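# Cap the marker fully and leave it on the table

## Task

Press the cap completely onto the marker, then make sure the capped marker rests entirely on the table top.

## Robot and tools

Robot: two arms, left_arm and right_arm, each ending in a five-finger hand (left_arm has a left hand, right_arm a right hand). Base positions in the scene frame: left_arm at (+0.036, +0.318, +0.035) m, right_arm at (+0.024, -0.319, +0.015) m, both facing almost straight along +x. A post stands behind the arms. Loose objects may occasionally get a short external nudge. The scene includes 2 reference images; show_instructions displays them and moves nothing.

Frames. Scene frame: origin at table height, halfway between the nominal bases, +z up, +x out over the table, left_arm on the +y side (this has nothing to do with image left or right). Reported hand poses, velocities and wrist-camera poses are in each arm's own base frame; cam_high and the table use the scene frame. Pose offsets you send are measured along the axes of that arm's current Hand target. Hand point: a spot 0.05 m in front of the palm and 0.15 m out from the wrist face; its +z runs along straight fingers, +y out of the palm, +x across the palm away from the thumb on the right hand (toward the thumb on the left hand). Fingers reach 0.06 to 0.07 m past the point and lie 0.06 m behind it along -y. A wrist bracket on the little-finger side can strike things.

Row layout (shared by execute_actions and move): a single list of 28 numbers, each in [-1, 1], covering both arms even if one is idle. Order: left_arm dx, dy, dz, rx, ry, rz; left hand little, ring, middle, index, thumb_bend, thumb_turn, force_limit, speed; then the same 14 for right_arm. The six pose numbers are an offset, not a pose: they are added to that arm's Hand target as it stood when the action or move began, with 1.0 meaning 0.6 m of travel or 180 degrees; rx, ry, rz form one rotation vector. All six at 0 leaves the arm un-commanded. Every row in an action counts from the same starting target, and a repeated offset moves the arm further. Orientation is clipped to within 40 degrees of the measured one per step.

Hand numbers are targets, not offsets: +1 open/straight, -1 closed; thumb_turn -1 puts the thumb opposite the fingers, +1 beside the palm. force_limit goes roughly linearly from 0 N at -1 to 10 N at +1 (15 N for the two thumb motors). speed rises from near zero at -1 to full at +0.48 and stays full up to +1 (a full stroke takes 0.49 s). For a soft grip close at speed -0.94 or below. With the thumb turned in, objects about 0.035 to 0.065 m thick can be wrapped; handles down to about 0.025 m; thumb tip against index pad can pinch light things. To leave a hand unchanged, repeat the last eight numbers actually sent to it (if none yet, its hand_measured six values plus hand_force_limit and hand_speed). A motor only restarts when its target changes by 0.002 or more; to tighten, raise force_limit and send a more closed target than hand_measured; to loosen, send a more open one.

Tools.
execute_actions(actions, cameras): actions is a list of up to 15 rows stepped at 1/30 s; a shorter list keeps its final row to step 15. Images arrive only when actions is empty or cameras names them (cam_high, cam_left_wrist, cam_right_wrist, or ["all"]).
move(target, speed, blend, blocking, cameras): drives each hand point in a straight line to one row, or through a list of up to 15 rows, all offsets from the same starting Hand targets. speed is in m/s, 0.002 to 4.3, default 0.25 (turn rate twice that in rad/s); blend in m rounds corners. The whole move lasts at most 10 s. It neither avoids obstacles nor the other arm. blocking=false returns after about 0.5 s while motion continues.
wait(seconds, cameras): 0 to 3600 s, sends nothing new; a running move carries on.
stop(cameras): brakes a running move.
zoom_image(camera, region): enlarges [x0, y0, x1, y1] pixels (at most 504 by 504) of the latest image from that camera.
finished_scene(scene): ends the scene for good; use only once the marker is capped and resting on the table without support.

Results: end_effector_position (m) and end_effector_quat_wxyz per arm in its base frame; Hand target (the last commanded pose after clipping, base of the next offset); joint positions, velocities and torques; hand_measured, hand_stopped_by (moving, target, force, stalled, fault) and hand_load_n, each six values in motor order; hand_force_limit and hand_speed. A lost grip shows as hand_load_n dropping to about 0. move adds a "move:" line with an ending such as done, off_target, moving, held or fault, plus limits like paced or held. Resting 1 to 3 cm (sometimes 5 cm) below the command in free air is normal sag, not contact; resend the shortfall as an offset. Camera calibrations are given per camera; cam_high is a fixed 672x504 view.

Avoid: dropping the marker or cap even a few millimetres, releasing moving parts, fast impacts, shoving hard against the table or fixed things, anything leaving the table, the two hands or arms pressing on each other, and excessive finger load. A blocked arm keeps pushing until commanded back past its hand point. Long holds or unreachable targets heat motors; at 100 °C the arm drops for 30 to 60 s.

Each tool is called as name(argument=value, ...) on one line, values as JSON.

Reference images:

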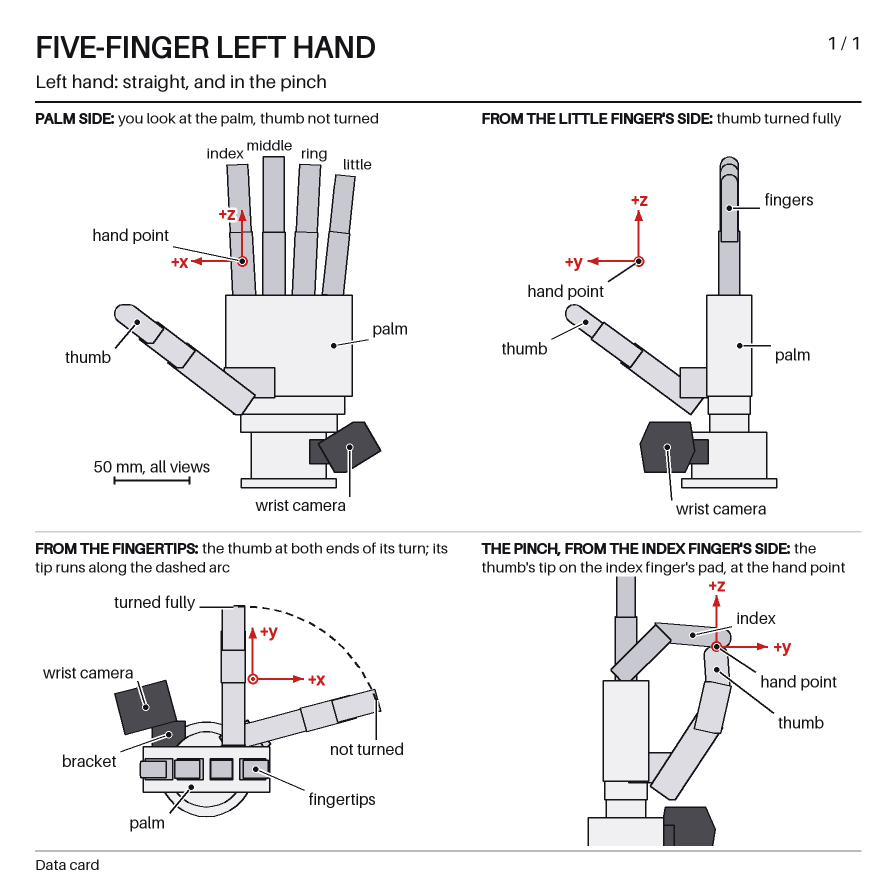

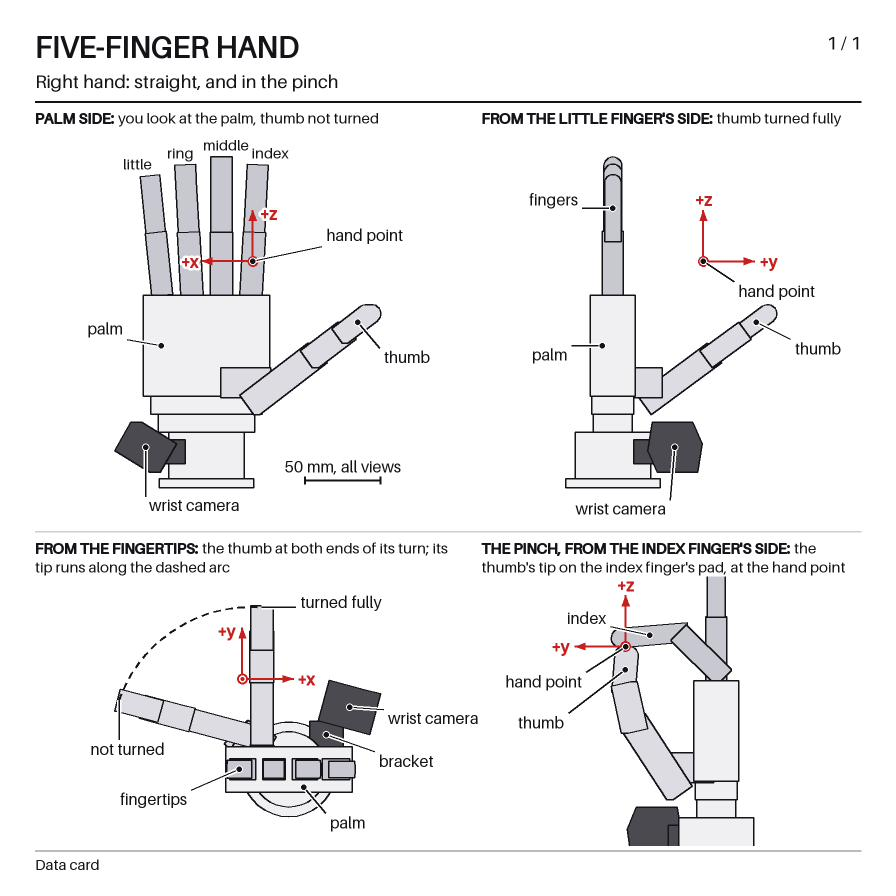

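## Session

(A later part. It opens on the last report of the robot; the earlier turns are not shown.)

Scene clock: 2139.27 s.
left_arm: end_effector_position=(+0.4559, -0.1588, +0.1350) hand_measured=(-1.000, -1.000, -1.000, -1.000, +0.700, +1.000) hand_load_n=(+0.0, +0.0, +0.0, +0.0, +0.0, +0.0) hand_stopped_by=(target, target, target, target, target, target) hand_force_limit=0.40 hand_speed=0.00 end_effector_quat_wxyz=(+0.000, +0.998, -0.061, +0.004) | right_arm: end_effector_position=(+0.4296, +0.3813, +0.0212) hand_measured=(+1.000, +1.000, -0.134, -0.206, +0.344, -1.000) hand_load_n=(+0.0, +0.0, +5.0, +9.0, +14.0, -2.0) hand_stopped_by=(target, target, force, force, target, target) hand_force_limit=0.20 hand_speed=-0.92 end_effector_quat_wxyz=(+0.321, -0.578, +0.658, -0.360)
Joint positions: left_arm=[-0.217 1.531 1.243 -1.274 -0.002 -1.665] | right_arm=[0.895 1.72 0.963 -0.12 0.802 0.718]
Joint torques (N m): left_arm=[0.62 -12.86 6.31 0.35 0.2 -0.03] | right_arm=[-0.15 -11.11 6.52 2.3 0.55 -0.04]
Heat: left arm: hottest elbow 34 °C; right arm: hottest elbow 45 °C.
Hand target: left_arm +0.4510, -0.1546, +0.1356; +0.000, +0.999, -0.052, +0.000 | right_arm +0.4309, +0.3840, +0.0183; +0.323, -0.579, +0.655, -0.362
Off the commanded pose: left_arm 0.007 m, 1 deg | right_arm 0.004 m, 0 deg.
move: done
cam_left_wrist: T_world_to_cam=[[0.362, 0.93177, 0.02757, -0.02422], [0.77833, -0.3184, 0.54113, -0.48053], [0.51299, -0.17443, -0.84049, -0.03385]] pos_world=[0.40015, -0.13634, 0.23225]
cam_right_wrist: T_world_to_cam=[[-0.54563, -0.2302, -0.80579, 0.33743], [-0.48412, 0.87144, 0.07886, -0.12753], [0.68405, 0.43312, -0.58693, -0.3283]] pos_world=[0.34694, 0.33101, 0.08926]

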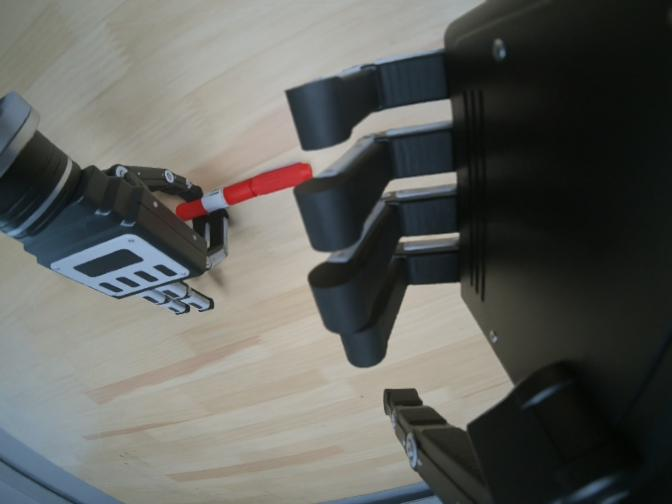

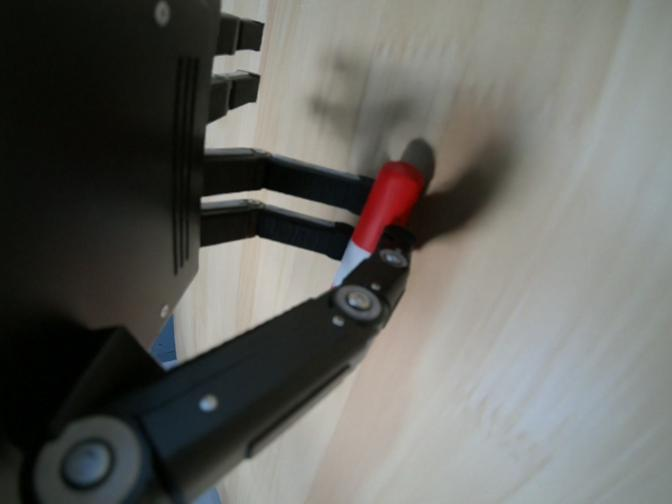

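move(target=[0.005,-0.007,0.1667,0,0,0, -1,-1,-1,-1,0.7,1,0.4,0, 0.0,0.0042,0.0026,0,0,0, 1,1,-0.7,-0.78,0.34,-1,0.2,-0.92], speed=0.08, cameras=["cam_left_wrist","cam_right_wrist","cam_high"])

Scene clock: 2161.17 s.
left_arm: end_effector_position=(+0.4556, -0.1541, +0.0474) hand_measured=(-1.000, -1.000, -1.000, -1.000, +0.700, +1.000) hand_load_n=(+0.0, +0.0, +0.0, +0.0, +0.0, +0.0) hand_stopped_by=(target, target, target, target, target, target) hand_force_limit=0.40 hand_speed=0.00 end_effector_quat_wxyz=(+0.000, +0.998, -0.057, +0.009) | right_arm: end_effector_position=(+0.4305, +0.3825, +0.0214) hand_measured=(+1.000, +1.000, -0.134, -0.206, +0.344, -1.000) hand_load_n=(+0.0, +0.0, +4.5, +9.0, +14.0, -2.0) hand_stopped_by=(target, target, force, force, target, target) hand_force_limit=0.20 hand_speed=-0.92 end_effector_quat_wxyz=(+0.323, -0.577, +0.658, -0.360)
Joint positions: left_arm=[-0.207 1.613 1.09 -1.03 -0.002 -1.665] | right_arm=[0.895 1.722 0.963 -0.111 0.802 0.717]
Joint torques (N m): left_arm=[0.67 -10.58 5.81 1.28 0.18 0.08] | right_arm=[-0.03 -10.93 6.32 2.3 0.55 -0.03]
Heat: left arm: hottest elbow 34 °C; right arm: hottest elbow 44 °C.
Hand target: left_arm +0.4543, -0.1508, +0.0353; +0.000, +0.999, -0.052, +0.000 | right_arm +0.4309, +0.3841, +0.0155; +0.324, -0.579, +0.655, -0.362
Off the commanded pose: left_arm 0.012 m, 1 deg | right_arm 0.006 m, 0 deg.
move: off_target (left_arm)
cam_left_wrist: T_world_to_cam=[[0.35283, 0.93524, 0.02894, -0.0215], [0.77647, -0.30991, 0.54868, -0.42962], [0.52212, -0.17112, -0.83553, -0.11032]] pos_world=[0.39877, -0.13192, 0.14417]
cam_right_wrist: T_world_to_cam=[[-0.54234, -0.22729, -0.80883, 0.33592], [-0.48503, 0.87078, 0.08052, -0.12756], [0.68602, 0.43598, -0.5825, -0.33137]] pos_world=[0.34764, 0.3319, 0.08896]

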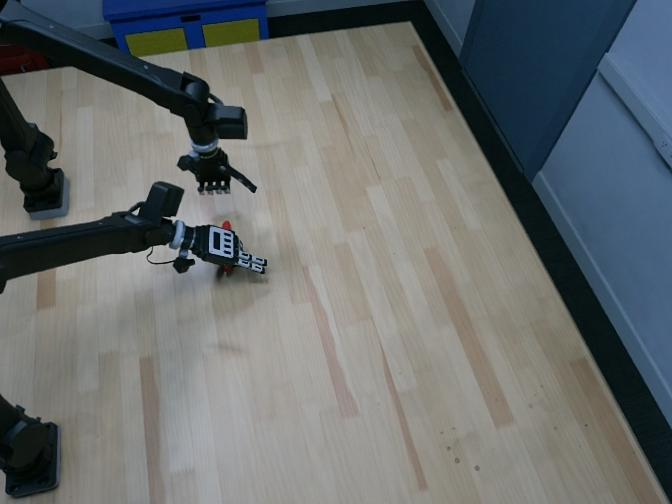

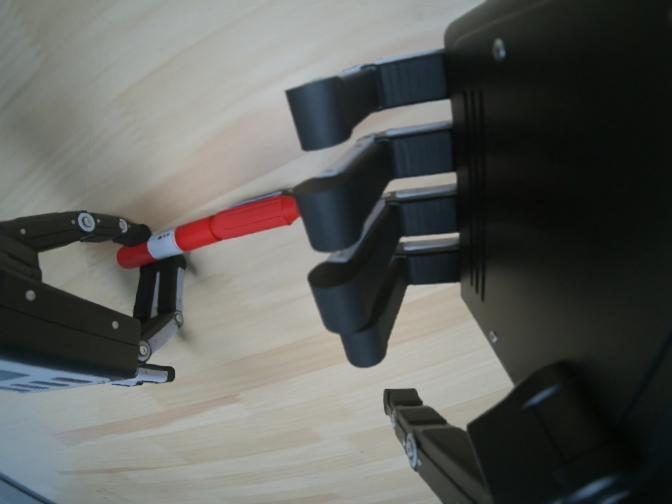

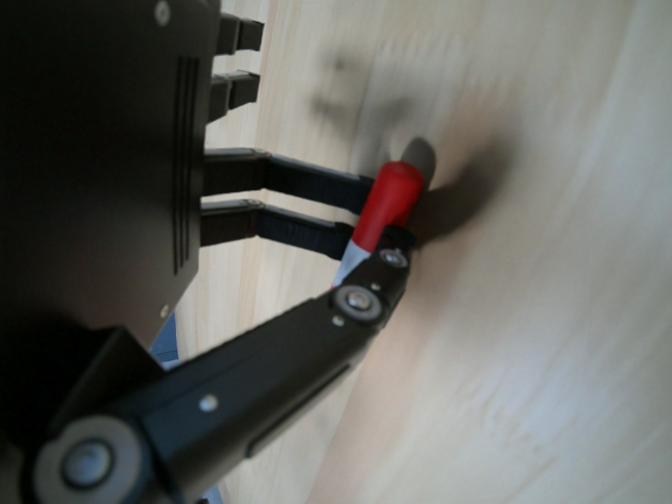

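move(target=[0.0178,0.0115,0.0917,0,0,0, -1,-1,-1,-1,0.7,1,0.4,0, 0,0,0,0,0,0, 1,1,-0.7,-0.78,0.34,-1,0.2,-0.92], speed=0.06, cameras=["cam_left_wrist","cam_high"])

zoom_image(camera="cam_high", region=[170, 150, 290, 290])

Scene clock: 2190.73 s.
left_arm: end_effector_position=(+0.4687, -0.1567, -0.0064) hand_measured=(-1.000, -1.000, -1.000, -1.000, +0.700, +1.000) hand_load_n=(+0.5, +0.0, +0.0, +0.0, +0.0, +0.0) hand_stopped_by=(target, target, target, target, target, target) hand_force_limit=0.40 hand_speed=0.00 end_effector_quat_wxyz=(+0.001, +0.998, -0.055, +0.010) | right_arm: end_effector_position=(+0.4305, +0.3825, +0.0214) hand_measured=(+1.000, +1.000, -0.134, -0.206, +0.344, -1.000) hand_load_n=(+0.0, +0.0, +4.5, +9.0, +14.0, -1.5) hand_stopped_by=(target, target, force, force, target, target) hand_force_limit=0.20 hand_speed=-0.92 end_effector_quat_wxyz=(+0.323, -0.577, +0.658, -0.360)
Joint positions: left_arm=[-0.207 1.724 1.067 -0.894 -0.002 -1.667] | right_arm=[0.895 1.722 0.963 -0.111 0.802 0.717]
Joint torques (N m): left_arm=[-0.5 -11.28 5.27 1.28 0.18 -0.02] | right_arm=[-0.03 -10.75 6.32 2.3 0.55 -0.05]
Heat: left arm: hottest elbow 33 °C; right arm: hottest elbow 43 °C.
Hand target: left_arm +0.4642, -0.1587, -0.0195; +0.000, +0.999, -0.052, +0.000 | right_arm +0.4309, +0.3841, +0.0155; +0.324, -0.579, +0.655, -0.362
Off the commanded pose: left_arm 0.014 m, 1 deg | right_arm 0.006 m, 0 deg.
move: off_target (left_arm)
cam_left_wrist: T_world_to_cam=[[0.3503, 0.93618, 0.02923, -0.0207], [0.77605, -0.30758, 0.55058, -0.41049], [0.52443, -0.17019, -0.83427, -0.16354]] pos_world=[0.41158, -0.13471, 0.09018]
Images, in order (width x height): cam_high 672x504, cam_left_wrist 672x504.

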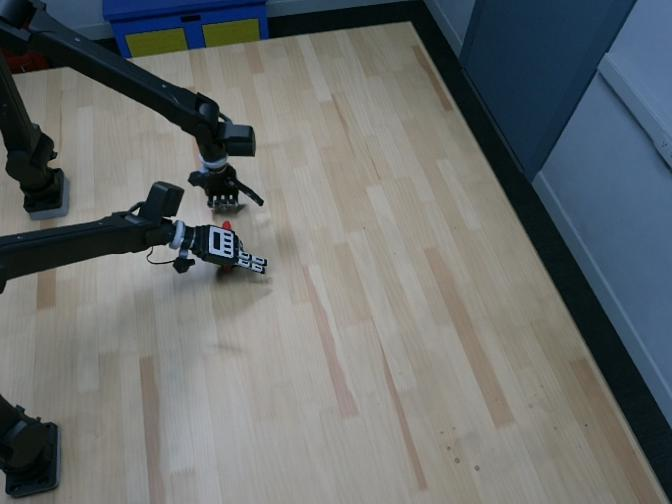

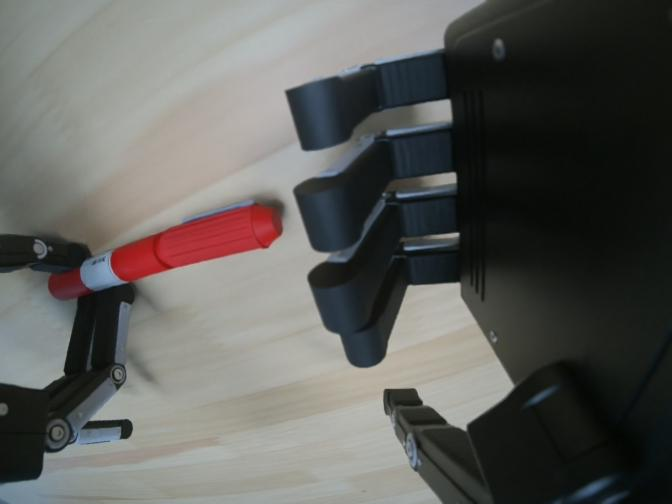

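Scaled by 3.600 from the camera's image (finer frame: 960x720).

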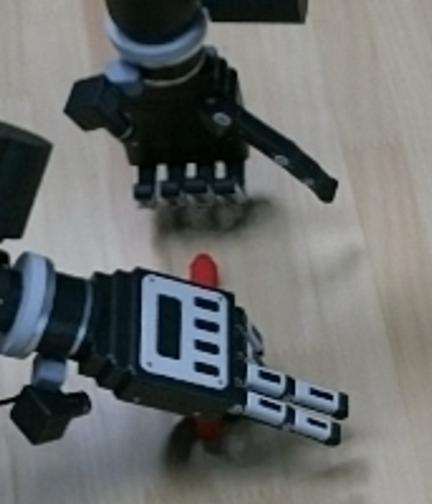

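move(target=[0.0083,-0.0008,0.0133,0,0,0, -1,-1,-1,-1,0.7,1,0.4,0, 0,0,0,0,0,0, 1,1,-0.7,-0.78,0.34,-1,0.2,-0.92], speed=0.04, cameras=["cam_left_wrist","cam_high"])

zoom_image(camera="cam_high", region=[190, 180, 260, 290])

zoom_image(camera="cam_left_wrist", region=[100, 180, 320, 310])

Scene clock: 2200.50 s.
left_arm: end_effector_position=(+0.4696, -0.1569, -0.0170) hand_measured=(-1.000, -1.000, -1.000, -1.000, +0.700, +1.000) hand_load_n=(+0.0, +0.0, +0.0, +0.0, +0.0, +0.0) hand_stopped_by=(target, target, target, target, target, target) hand_force_limit=0.40 hand_speed=0.00 end_effector_quat_wxyz=(+0.000, +0.998, -0.055, +0.006) | right_arm: end_effector_position=(+0.4305, +0.3825, +0.0214) hand_measured=(+1.000, +1.000, -0.134, -0.206, +0.344, -1.000) hand_load_n=(+0.0, +0.0, +4.5, +9.5, +14.0, -1.5) hand_stopped_by=(target, target, force, force, target, target) hand_force_limit=0.20 hand_speed=-0.92 end_effector_quat_wxyz=(+0.323, -0.577, +0.658, -0.360)
Joint positions: left_arm=[-0.207 1.748 1.067 -0.878 -0.002 -1.667] | right_arm=[0.895 1.722 0.963 -0.111 0.802 0.717]
Joint torques (N m): left_arm=[-0.5 -11.58 5.74 1.29 0.17 0] | right_arm=[-0.15 -11.05 6.34 2.28 0.55 -0.03]
Heat: left arm: hottest elbow 33 °C; right arm: hottest elbow 42 °C.
Hand target: left_arm +0.4693, -0.1588, -0.0275; +0.000, +0.999, -0.052, +0.000 | right_arm +0.4309, +0.3841, +0.0155; +0.324, -0.579, +0.655, -0.362
Off the commanded pose: left_arm 0.011 m, 1 deg | right_arm 0.006 m, 0 deg.
move: off_target (left_arm)
cam_left_wrist: T_world_to_cam=[[0.35052, 0.93613, 0.02811, -0.02069], [0.78015, -0.30846, 0.54425, -0.40755], [0.51816, -0.16884, -0.83845, -0.16976]] pos_world=[0.41317, -0.13501, 0.08006]
Images, in order (width x height): cam_high 672x504, cam_left_wrist 672x504.

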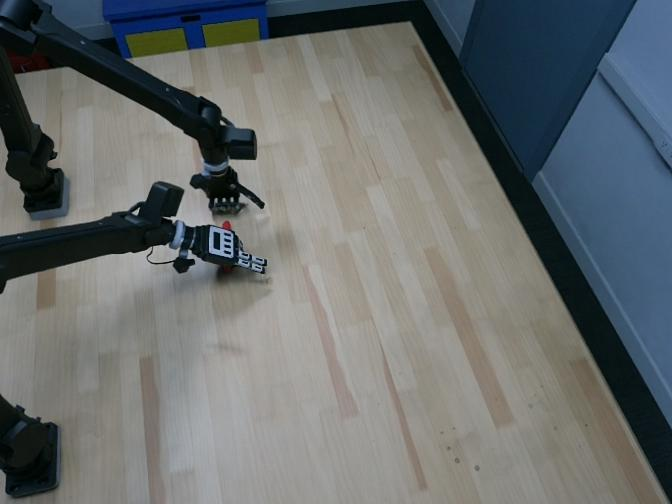

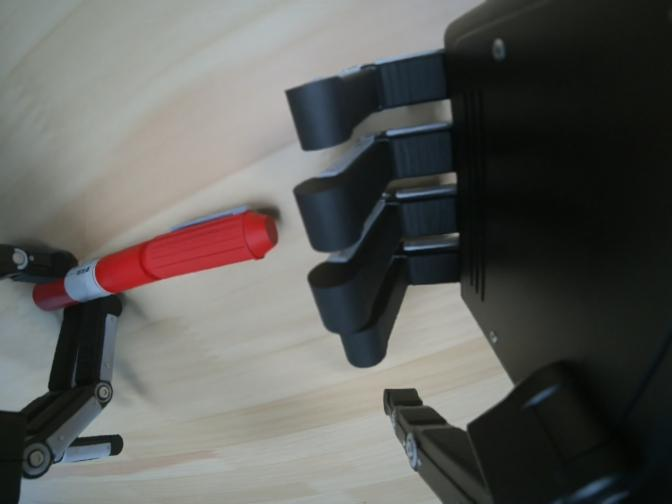

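Scaled by 4.582 from the camera's image (finer frame: 960x720).

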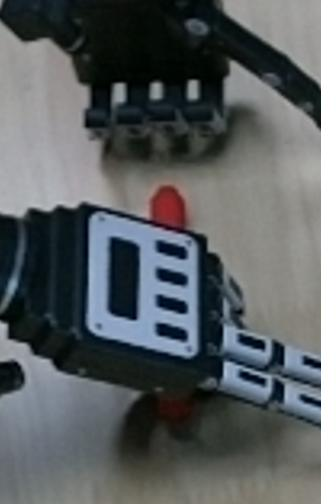

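Scaled by 2.291 from the camera's image (finer frame: 960x720).

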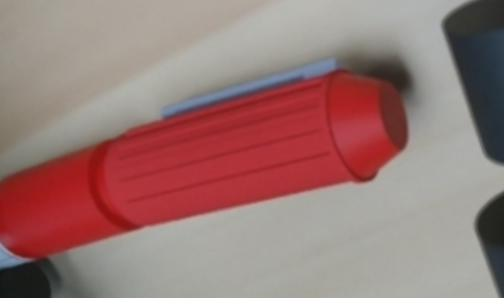

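move(target=[0,0.06,0,0,0,0, -1,-1,-1,-1,0.7,1,0.4,0, 0,0,0,0,0,0, 1,1,-0.7,-0.78,0.34,-1,0.2,-0.92], speed=0.03, cameras=["cam_left_wrist","cam_high"])

zoom_image(camera="cam_high", region=[190, 180, 260, 290])

Scene clock: 2207.27 s.
left_arm: end_effector_position=(+0.4603, -0.1896, -0.0206) hand_measured=(-1.000, -1.000, -1.000, -1.000, +0.700, +1.000) hand_load_n=(+0.0, +0.5, +0.0, +0.0, +0.0, +0.0) hand_stopped_by=(target, target, target, target, target, target) hand_force_limit=0.40 hand_speed=0.00 end_effector_quat_wxyz=(+0.000, +0.998, -0.055, +0.002) | right_arm: end_effector_position=(+0.4305, +0.3821, +0.0213) hand_measured=(+1.000, +1.000, -0.134, -0.206, +0.344, -1.000) hand_load_n=(+0.0, +0.0, +5.0, +9.5, +14.0, -1.5) hand_stopped_by=(target, target, force, force, target, target) hand_force_limit=0.20 hand_speed=-0.92 end_effector_quat_wxyz=(+0.323, -0.577, +0.657, -0.361)
Joint positions: left_arm=[-0.282 1.756 1.067 -0.878 -0.002 -1.743] | right_arm=[0.895 1.722 0.962 -0.111 0.803 0.716]
Joint torques (N m): left_arm=[-0.79 -11.16 6.93 1.01 0.19 -0.03] | right_arm=[-0.03 -11.05 6.34 2.29 0.51 -0.01]
Heat: left arm: hottest elbow 33 °C; right arm: hottest elbow 42 °C.
Hand target: left_arm +0.4655, -0.1945, -0.0275; +0.000, +0.999, -0.052, +0.000 | right_arm +0.4310, +0.3842, +0.0156; +0.324, -0.579, +0.655, -0.362
Off the commanded pose: left_arm 0.010 m, 0 deg | right_arm 0.006 m, 0 deg.
move: done
cam_left_wrist: T_world_to_cam=[[0.35041, 0.93622, 0.02664, 0.01338], [0.78428, -0.30885, 0.53807, -0.41054], [0.51198, -0.16765, -0.84248, -0.17046]] pos_world=[0.40456, -0.1679, 0.07694]
Images, in order (width x height): cam_high 672x504, cam_left_wrist 672x504.

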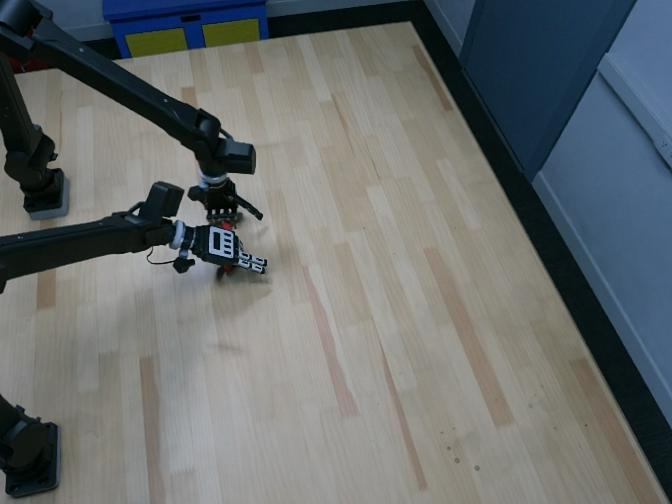

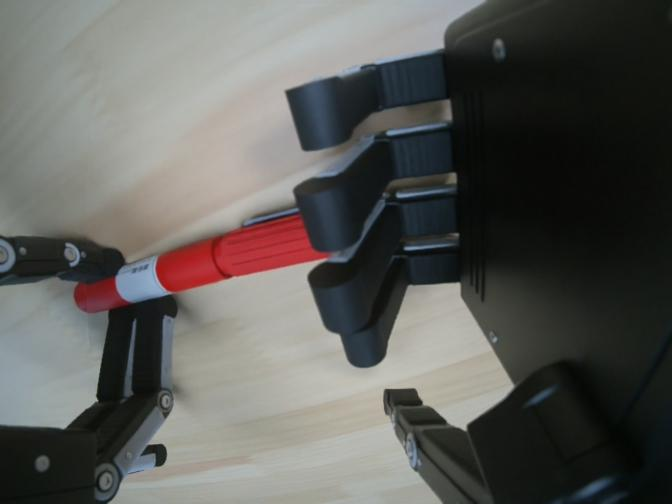

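Scaled by 4.582 from the camera's image (finer frame: 960x720).

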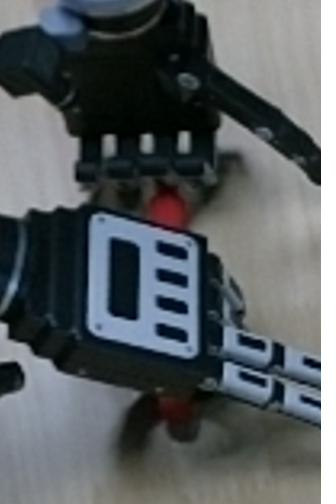

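move(target=[[0.0,-0.013,-0.0083,0,0,0, -1,-1,-1,-1,0.7,1,0.4,0, 0,0,0,0,0,0, 1,1,-0.7,-0.78,0.34,-1,0.2,-0.92],[0.02,-0.013,-0.0083,0,0,0, -1,-1,-1,-1,0.7,1,0.4,0, 0,0,0,0,0,0, 1,1,-0.7,-0.78,0.34,-1,0.2,-0.92],[0.02,0.0,-0.0083,0,0,0, -1,-1,-1,-1,0.7,1,0.4,0, 0,0,0,0,0,0, 1,1,-0.7,-0.78,0.34,-1,0.2,-0.92]], speed=0.03, cameras=["cam_left_wrist","cam_high"])

zoom_image(camera="cam_high", region=[190, 180, 260, 290])

Scene clock: 2224.77 s.
left_arm: end_effector_position=(+0.4666, -0.1891, -0.0214) hand_measured=(-1.000, -1.000, -1.000, -1.000, +0.700, +1.000) hand_load_n=(+0.0, +0.0, +0.0, +0.0, +0.0, +0.0) hand_stopped_by=(target, target, target, target, target, target) hand_force_limit=0.40 hand_speed=0.00 end_effector_quat_wxyz=(-0.001, +0.999, -0.053, +0.000) | right_arm: end_effector_position=(+0.4305, +0.3821, +0.0213) hand_measured=(+1.000, +1.000, -0.134, -0.206, +0.344, -1.000) hand_load_n=(+0.0, +0.0, +5.0, +9.0, +14.0, -2.0) hand_stopped_by=(target, target, force, force, target, target) hand_force_limit=0.20 hand_speed=-0.92 end_effector_quat_wxyz=(+0.323, -0.577, +0.657, -0.361)
Joint positions: left_arm=[-0.277 1.771 1.088 -0.887 -0.002 -1.743] | right_arm=[0.895 1.722 0.962 -0.111 0.803 0.716]
Joint torques (N m): left_arm=[-0.56 -11.52 8.38 0.34 0.19 0.03] | right_arm=[-0.09 -11.05 6.35 2.28 0.52 -0.01]
Heat: left arm: hottest elbow 33 °C; right arm: hottest elbow 42 °C.
Hand target: left_arm +0.4775, -0.1959, -0.0225; +0.000, +0.999, -0.052, +0.000 | right_arm +0.4310, +0.3842, +0.0156; +0.324, -0.579, +0.655, -0.362
Off the commanded pose: left_arm 0.013 m, 0 deg | right_arm 0.006 m, 0 deg.
move: off_target (left_arm)
cam_left_wrist: T_world_to_cam=[[0.34581, 0.93795, 0.0259, 0.01312], [0.78823, -0.30537, 0.53427, -0.41607], [0.50902, -0.16434, -0.84492, -0.17236]] pos_world=[0.41115, -0.16769, 0.07632]
Images, in order (width x height): cam_high 672x504, cam_left_wrist 672x504.

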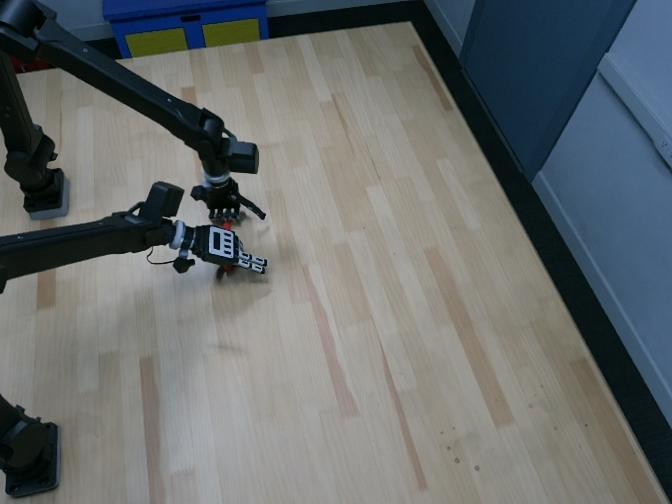

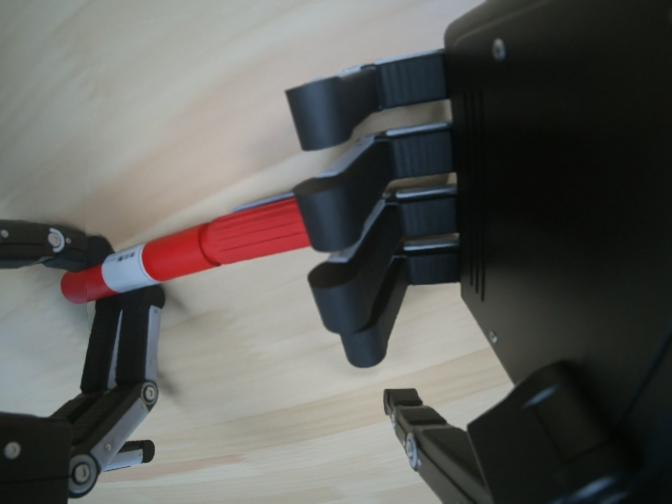

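Scaled by 4.582 from the camera's image (finer frame: 960x720).

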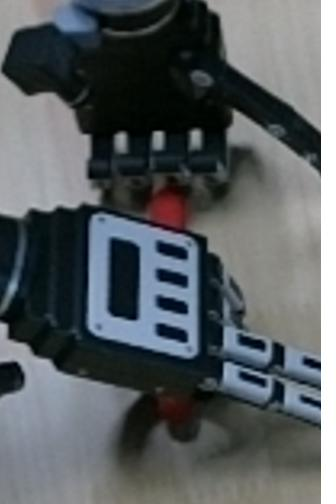

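move(target=[0.0,0.025,-0.01,0,0,0, -1,-1,-1,-1,0.7,1,0.4,0, 0,0,0,0,0,0, 1,1,-0.7,-0.78,0.34,-1,0.2,-0.92], speed=0.03, cameras=["cam_left_wrist"])

zoom_image(camera="cam_left_wrist", region=[50, 180, 350, 310])

Scene clock: 2233.27 s.
left_arm: end_effector_position=(+0.4669, -0.1981, -0.0174) hand_measured=(-1.000, -1.000, -1.000, -1.000, +0.700, +1.000) hand_load_n=(+0.0, +0.0, +0.0, +0.0, +0.0, +0.0) hand_stopped_by=(target, target, target, target, target, target) hand_force_limit=0.40 hand_speed=0.00 end_effector_quat_wxyz=(-0.004, +0.999, -0.050, -0.001) | right_arm: end_effector_position=(+0.4302, +0.3797, +0.0205) hand_measured=(+1.000, +1.000, -0.134, -0.206, +0.344, -1.000) hand_load_n=(+0.0, -0.5, +5.0, +9.5, +13.5, -2.0) hand_stopped_by=(target, target, force, force, target, target) hand_force_limit=0.20 hand_speed=-0.92 end_effector_quat_wxyz=(+0.320, -0.580, +0.654, -0.365)
Joint positions: left_arm=[-0.298 1.772 1.103 -0.907 -0.007 -1.77] | right_arm=[0.895 1.722 0.96 -0.111 0.809 0.706]
Joint torques (N m): left_arm=[-1.55 -11.99 8.34 0.44 0.39 -0.01] | right_arm=[-0.15 -10.93 6.54 2.29 0.31 0.08]
Heat: left arm: hottest elbow 34 °C; right arm: hottest elbow 42 °C.
Hand target: left_arm +0.4758, -0.2106, -0.0167; +0.000, +0.999, -0.052, +0.000 | right_arm +0.4310, +0.3841, +0.0156; +0.324, -0.579, +0.655, -0.362
Off the commanded pose: left_arm 0.016 m, 1 deg | right_arm 0.007 m, 1 deg.
move: off_target (left_arm)
cam_left_wrist: T_world_to_cam=[[0.34062, 0.9397, 0.03062, 0.02417], [0.79144, -0.30415, 0.53021, -0.42255], [0.50755, -0.15637, -0.84732, -0.1684]] pos_world=[0.41166, -0.17757, 0.08061]

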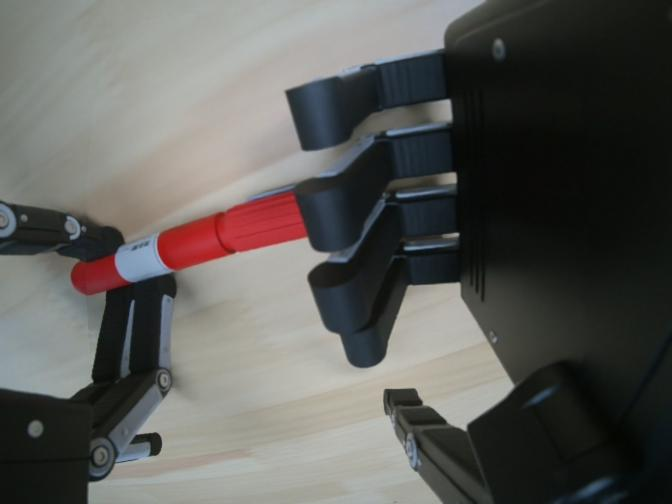

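Scaled by 1.680 from the camera's image (finer frame: 960x720).

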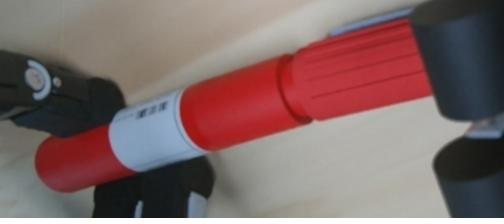

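zoom_image(camera="cam_left_wrist", region=[200, 200, 260, 260])

Scaled by 8.400 from the camera's image (finer frame: 960x720).

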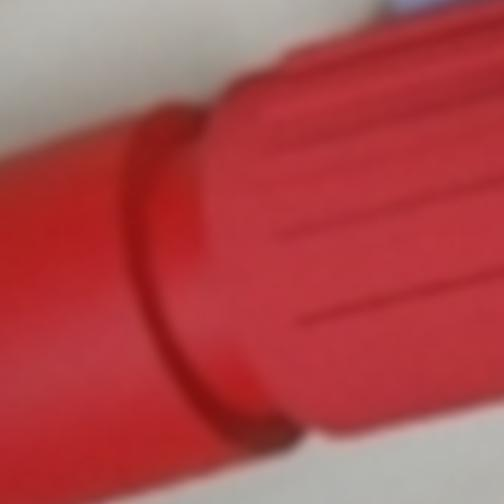

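move(target=[0.0,0.025,0,0,0,0, -1,-1,-1,-1,0.7,1,0.4,0, -0.02,0,0,0,0,0, 1,1,-0.7,-0.78,0.34,-1,0.2,-0.92], speed=0.03, cameras=["cam_left_wrist"])

zoom_image(camera="cam_left_wrist", region=[190, 195, 270, 265])

Scene clock: 2246.97 s.
left_arm: end_effector_position=(+0.4683, -0.2160, -0.0118) hand_measured=(-1.000, -1.000, -1.000, -1.000, +0.700, +1.000) hand_load_n=(+0.0, +0.0, +0.0, +0.0, +0.0, +0.0) hand_stopped_by=(target, target, target, target, target, target) hand_force_limit=0.40 hand_speed=0.00 end_effector_quat_wxyz=(-0.003, +0.999, -0.052, +0.005) | right_arm: end_effector_position=(+0.4313, +0.3777, +0.0187) hand_measured=(+1.000, +1.000, -0.134, -0.206, +0.344, -1.000) hand_load_n=(+0.0, +0.0, +4.5, +9.5, +13.5, -1.5) hand_stopped_by=(target, target, force, force, target, target) hand_force_limit=0.20 hand_speed=-0.92 end_effector_quat_wxyz=(+0.317, -0.578, +0.654, -0.371)
Joint positions: left_arm=[-0.334 1.772 1.12 -0.912 -0.008 -1.8] | right_arm=[0.895 1.727 0.961 -0.111 0.821 0.705]
Joint torques (N m): left_arm=[-1.2 -11.46 7.98 0.53 0.46 -0.02] | right_arm=[0.97 -9.93 8.98 1.5 0.19 0.22]
Heat: left arm: hottest elbow 35 °C; right arm: hottest elbow 41 °C.
Hand target: left_arm +0.4743, -0.2258, -0.0166; +0.000, +0.999, -0.052, +0.000 | right_arm +0.4324, +0.3961, +0.0156; +0.324, -0.579, +0.655, -0.362
Off the commanded pose: left_arm 0.012 m, 1 deg | right_arm 0.019 m, 1 deg.
move: off_target (left_arm, right_arm)
cam_left_wrist: T_world_to_cam=[[0.34521, 0.93796, 0.03251, 0.03786], [0.78346, -0.30707, 0.54028, -0.42893], [0.51675, -0.16104, -0.84086, -0.17241]] pos_world=[0.41207, -0.19498, 0.08554]

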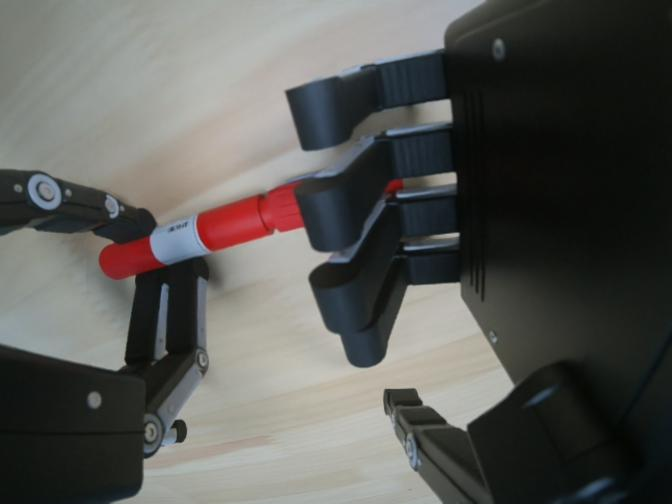

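Scaled by 6.300 from the camera's image (finer frame: 960x720).

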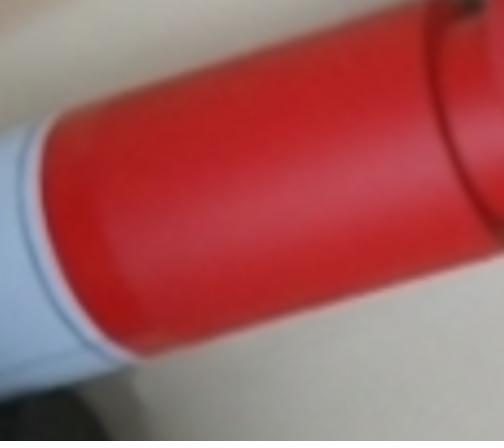

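move(target=[[0.0,-0.075,-0.01,0,0,0, -1,-1,-1,-1,0.7,1,0.4,0, 0,0,0,0,0,0, 1,1,-0.7,-0.78,0.34,-1,0.2,-0.92],[0.0,-0.075,0.022,0,0,0, -1,-1,-1,-1,0.7,1,0.4,0, 0,0,0,0,0,0, 1,1,-0.7,-0.78,0.34,-1,0.2,-0.92]], speed=0.04, cameras=["cam_left_wrist","cam_high","cam_right_wrist"])

zoom_image(camera="cam_high", region=[190, 180, 260, 290])

Scene clock: 2258.10 s.
left_arm: end_effector_position=(+0.4844, -0.1837, -0.0138) hand_measured=(-1.000, -1.000, -1.000, -1.000, +0.700, +1.000) hand_load_n=(+0.0, +0.5, +0.0, +0.0, +0.0, +0.0) hand_stopped_by=(target, target, target, target, target, target) hand_force_limit=0.40 hand_speed=0.00 end_effector_quat_wxyz=(+0.002, +0.999, -0.048, +0.012) | right_arm: end_effector_position=(+0.4321, +0.3786, +0.0190) hand_measured=(+1.000, +1.000, -0.134, -0.206, +0.344, -1.000) hand_load_n=(+0.0, -0.5, +5.0, +10.0, +13.5, -1.5) hand_stopped_by=(target, target, force, force, target, target) hand_force_limit=0.20 hand_speed=-0.92 end_effector_quat_wxyz=(+0.317, -0.578, +0.654, -0.371)
Joint positions: left_arm=[-0.257 1.778 1.12 -0.888 -0.001 -1.732] | right_arm=[0.895 1.729 0.964 -0.111 0.821 0.705]
Joint torques (N m): left_arm=[0.32 -11.58 5.2 1.36 0.16 0.22] | right_arm=[0.91 -10.11 8.79 1.46 0.17 0.2]
Heat: left arm: hottest elbow 36 °C; right arm: hottest elbow 41 °C.
Hand target: left_arm +0.4789, -0.1809, -0.0298; +0.000, +0.999, -0.052, +0.000 | right_arm +0.4323, +0.3960, +0.0155; +0.324, -0.579, +0.655, -0.362
Off the commanded pose: left_arm 0.017 m, 2 deg | right_arm 0.018 m, 1 deg.
move: off_target (left_arm)
cam_left_wrist: T_world_to_cam=[[0.33587, 0.9415, 0.02767, 0.00716], [0.77838, -0.29398, 0.55472, -0.42541], [0.5304, -0.16477, -0.83158, -0.18434]] pos_world=[0.4265, -0.16217, 0.08249]
cam_right_wrist: T_world_to_cam=[[-0.53864, -0.24369, -0.80652, 0.33848], [-0.48035, 0.87526, 0.05634, -0.12647], [0.69219, 0.41776, -0.58851, -0.32788]] pos_world=[0.34852, 0.33015, 0.08715]

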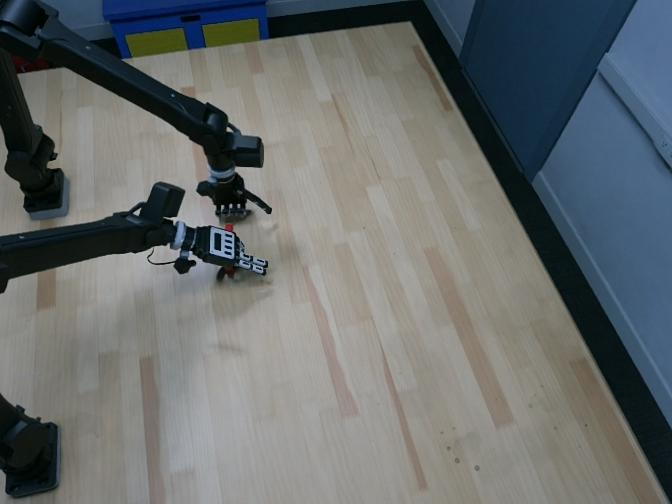

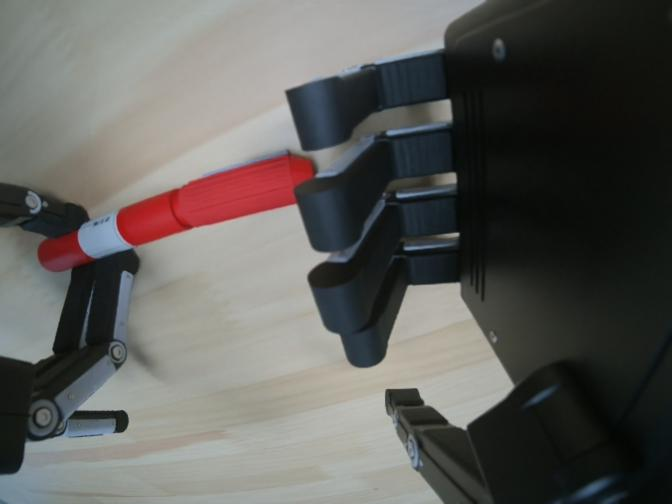

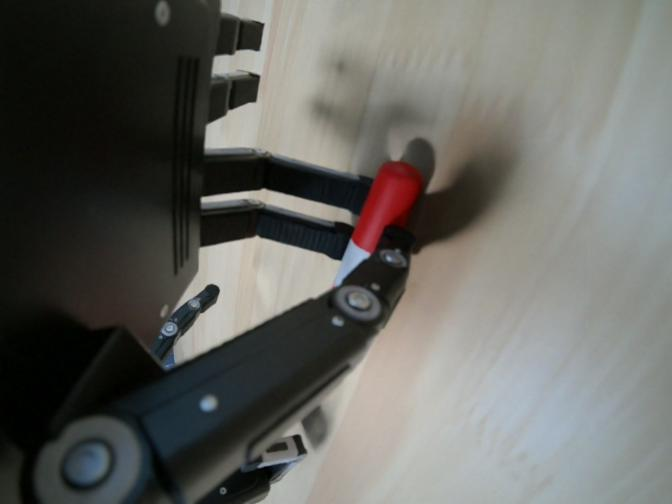

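Scaled by 4.582 from the camera's image (finer frame: 960x720).

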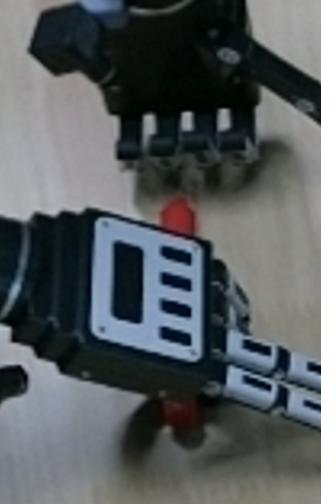

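move(target=[-0.008,-0.01,0.025,0,0,0, -1,-1,-1,-1,0.7,1,0.4,0, 0,0,0,0,0,0, 1,1,-0.7,-0.78,0.34,-1,0.2,-0.92], speed=0.03)

Scene clock: 2269.30 s.
left_arm: end_effector_position=(+0.4802, -0.1787, -0.0288) hand_measured=(-1.000, -1.000, -1.000, -1.000, +0.700, +1.000) hand_load_n=(+0.0, +0.0, +0.0, +0.0, +0.0, +0.0) hand_stopped_by=(target, target, target, target, target, target) hand_force_limit=0.40 hand_speed=0.00 end_effector_quat_wxyz=(+0.002, +0.999, -0.049, +0.012) | right_arm: end_effector_position=(+0.4321, +0.3786, +0.0190) hand_measured=(+1.000, +1.000, -0.134, -0.206, +0.344, -1.000) hand_load_n=(+0.0, +0.0, +4.5, +9.5, +13.5, -1.5) hand_stopped_by=(target, target, force, force, target, target) hand_force_limit=0.20 hand_speed=-0.92 end_effector_quat_wxyz=(+0.317, -0.578, +0.654, -0.371)
Joint positions: left_arm=[-0.248 1.793 1.092 -0.846 -0.001 -1.722] | right_arm=[0.895 1.729 0.964 -0.111 0.821 0.705]
Joint torques (N m): left_arm=[0.62 -11.75 5.01 1.32 0.13 0.23] | right_arm=[0.91 -10.17 8.75 1.5 0.18 0.2]
Heat: left arm: hottest elbow 35 °C; right arm: hottest elbow 42 °C.
Hand target: left_arm +0.4748, -0.1745, -0.0448; +0.000, +0.999, -0.052, +0.000 | right_arm +0.4323, +0.3960, +0.0155; +0.324, -0.579, +0.655, -0.362
Off the commanded pose: left_arm 0.017 m, 1 deg | right_arm 0.018 m, 1 deg.
move: off_target (left_arm)

move(target=[-0.005,0.05,0.0,0,0,0, -1,-1,-1,-1,0.7,1,0.4,0, 0,0,0,0,0,0, 1,1,-0.7,-0.78,0.34,-1,0.2,-0.92], speed=0.03, cameras=["cam_left_wrist","cam_high"])

zoom_image(camera="cam_high", region=[190, 180, 260, 290])

Scene clock: 2277.73 s.
left_arm: end_effector_position=(+0.4751, -0.1965, -0.0289) hand_measured=(-1.000, -1.000, -1.000, -1.000, +0.700, +1.000) hand_load_n=(-0.5, +0.0, +0.0, +0.0, -0.5, +0.0) hand_stopped_by=(target, target, target, target, target, target) hand_force_limit=0.40 hand_speed=0.00 end_effector_quat_wxyz=(+0.000, +0.999, -0.051, +0.012) | right_arm: end_effector_position=(+0.4321, +0.3786, +0.0190) hand_measured=(+1.000, +1.000, -0.134, -0.206, +0.344, -1.000) hand_load_n=(+0.0, -0.5, +5.0, +10.0, +13.5, -1.0) hand_stopped_by=(target, target, force, force, target, target) hand_force_limit=0.20 hand_speed=-0.92 end_effector_quat_wxyz=(+0.317, -0.578, +0.654, -0.371)
Joint positions: left_arm=[-0.289 1.793 1.092 -0.846 -0.005 -1.758] | right_arm=[0.895 1.729 0.964 -0.111 0.821 0.705]
Joint torques (N m): left_arm=[-1.61 -11.4 5.45 1.22 0.29 -0.06] | right_arm=[0.97 -10.17 8.79 1.51 0.19 0.2]
Heat: left arm: hottest elbow 35 °C; right arm: hottest elbow 42 °C.
Hand target: left_arm +0.4687, -0.2040, -0.0448; +0.000, +0.999, -0.052, +0.000 | right_arm +0.4323, +0.3960, +0.0155; +0.324, -0.579, +0.655, -0.362
Off the commanded pose: left_arm 0.019 m, 1 deg | right_arm 0.018 m, 1 deg.
move: off_target (left_arm)
cam_left_wrist: T_world_to_cam=[[0.34188, 0.93924, 0.03078, 0.01952], [0.77619, -0.3007, 0.55418, -0.41383], [0.52976, -0.16557, -0.83183, -0.19396]] pos_world=[0.41729, -0.17489, 0.06739]
Images, in order (width x height): cam_high 672x504, cam_left_wrist 672x504.

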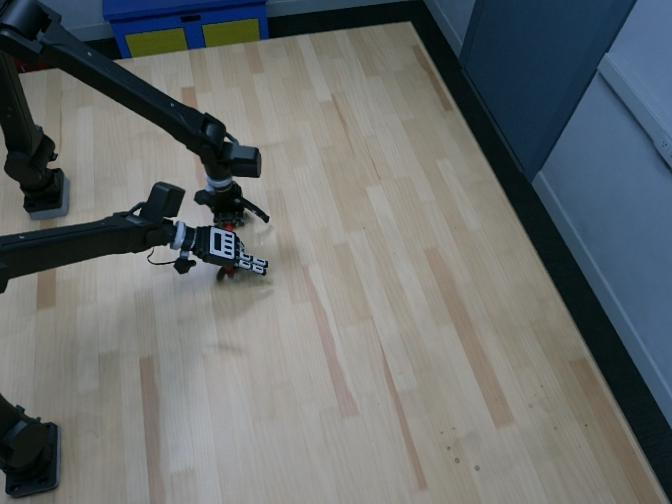

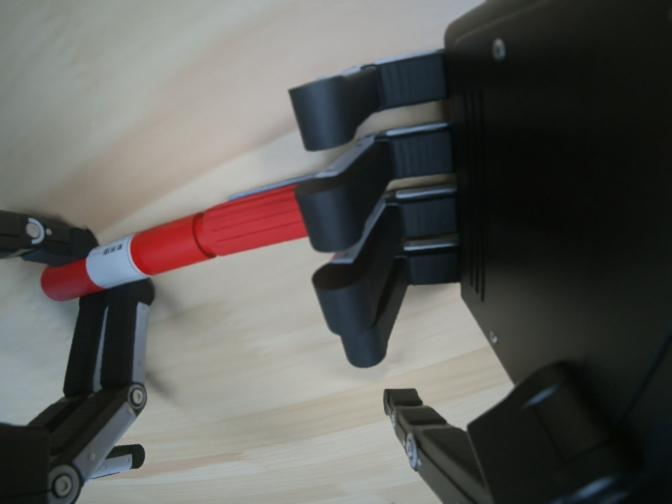

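Scaled by 4.582 from the camera's image (finer frame: 960x720).

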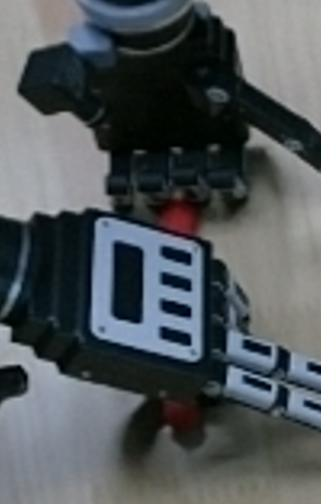

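zoom_image(camera="cam_left_wrist", region=[170, 195, 250, 265])

Scaled by 6.300 from the camera's image (finer frame: 960x720).

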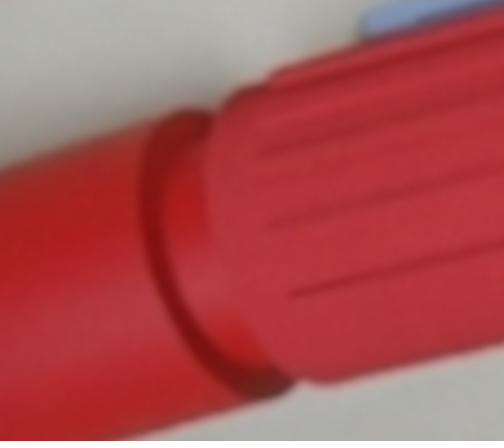

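move(target=[0.0,0.025,0.0,0,0,0, -1,-1,-1,-1,0.7,1,0.4,0, -0.02,0,0,0,0,0, 1,1,-0.7,-0.78,0.34,-1,0.2,-0.92], speed=0.03, cameras=["cam_left_wrist"])

zoom_image(camera="cam_left_wrist", region=[170, 185, 260, 265])

Scene clock: 2291.93 s.
left_arm: end_effector_position=(+0.4756, -0.1985, -0.0296) hand_measured=(-1.000, -1.000, -1.000, -1.000, +0.700, +1.000) hand_load_n=(-1.0, +0.0, -0.5, +0.0, -0.5, +0.0) hand_stopped_by=(target, target, target, target, target, target) hand_force_limit=0.40 hand_speed=0.00 end_effector_quat_wxyz=(-0.007, +0.999, -0.041, +0.014) | right_arm: end_effector_position=(+0.4350, +0.3784, +0.0185) hand_measured=(+1.000, +1.000, -0.134, -0.206, +0.344, -1.000) hand_load_n=(+0.0, +0.0, +5.5, +8.0, +13.5, -3.0) hand_stopped_by=(target, target, force, force, target, target) hand_force_limit=0.20 hand_speed=-0.92 end_effector_quat_wxyz=(+0.309, -0.579, +0.653, -0.378)
Joint positions: left_arm=[-0.301 1.793 1.092 -0.846 -0.02 -1.79] | right_arm=[0.895 1.741 0.985 -0.139 0.836 0.706]
Joint torques (N m): left_arm=[-3.37 -10.99 6.06 1.02 0.95 -0.03] | right_arm=[1.73 -9.76 9.7 1.55 -0.06 0.33]
Heat: left arm: hottest elbow 34 °C; right arm: hottest elbow 43 °C.
Hand target: left_arm +0.4671, -0.2189, -0.0448; +0.000, +0.999, -0.052, +0.000 | right_arm +0.4339, +0.4078, +0.0156; +0.324, -0.579, +0.655, -0.362
Off the commanded pose: left_arm 0.027 m, 2 deg | right_arm 0.030 m, 3 deg.
move: off_target (left_arm, right_arm)
cam_left_wrist: T_world_to_cam=[[0.32235, 0.94556, 0.04486, 0.03226], [0.77976, -0.2921, 0.55377, -0.41443], [0.53672, -0.14353, -0.83146, -0.19407]] pos_world=[0.41692, -0.17941, 0.06669]

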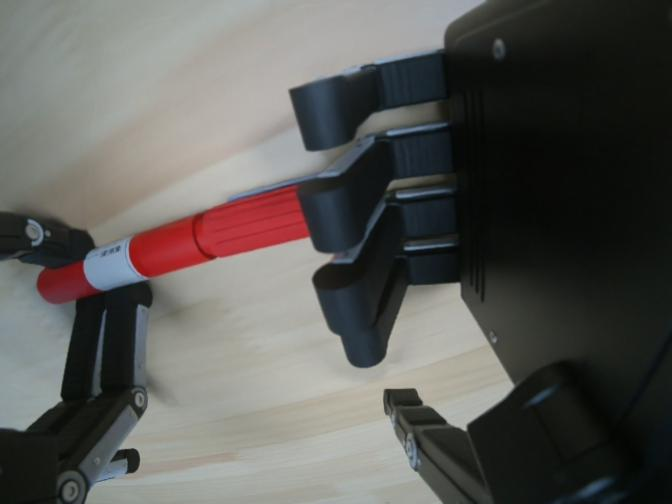

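Scaled by 5.600 from the camera's image (finer frame: 960x720).

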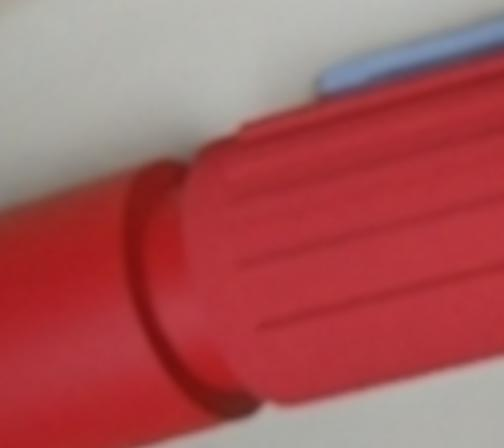

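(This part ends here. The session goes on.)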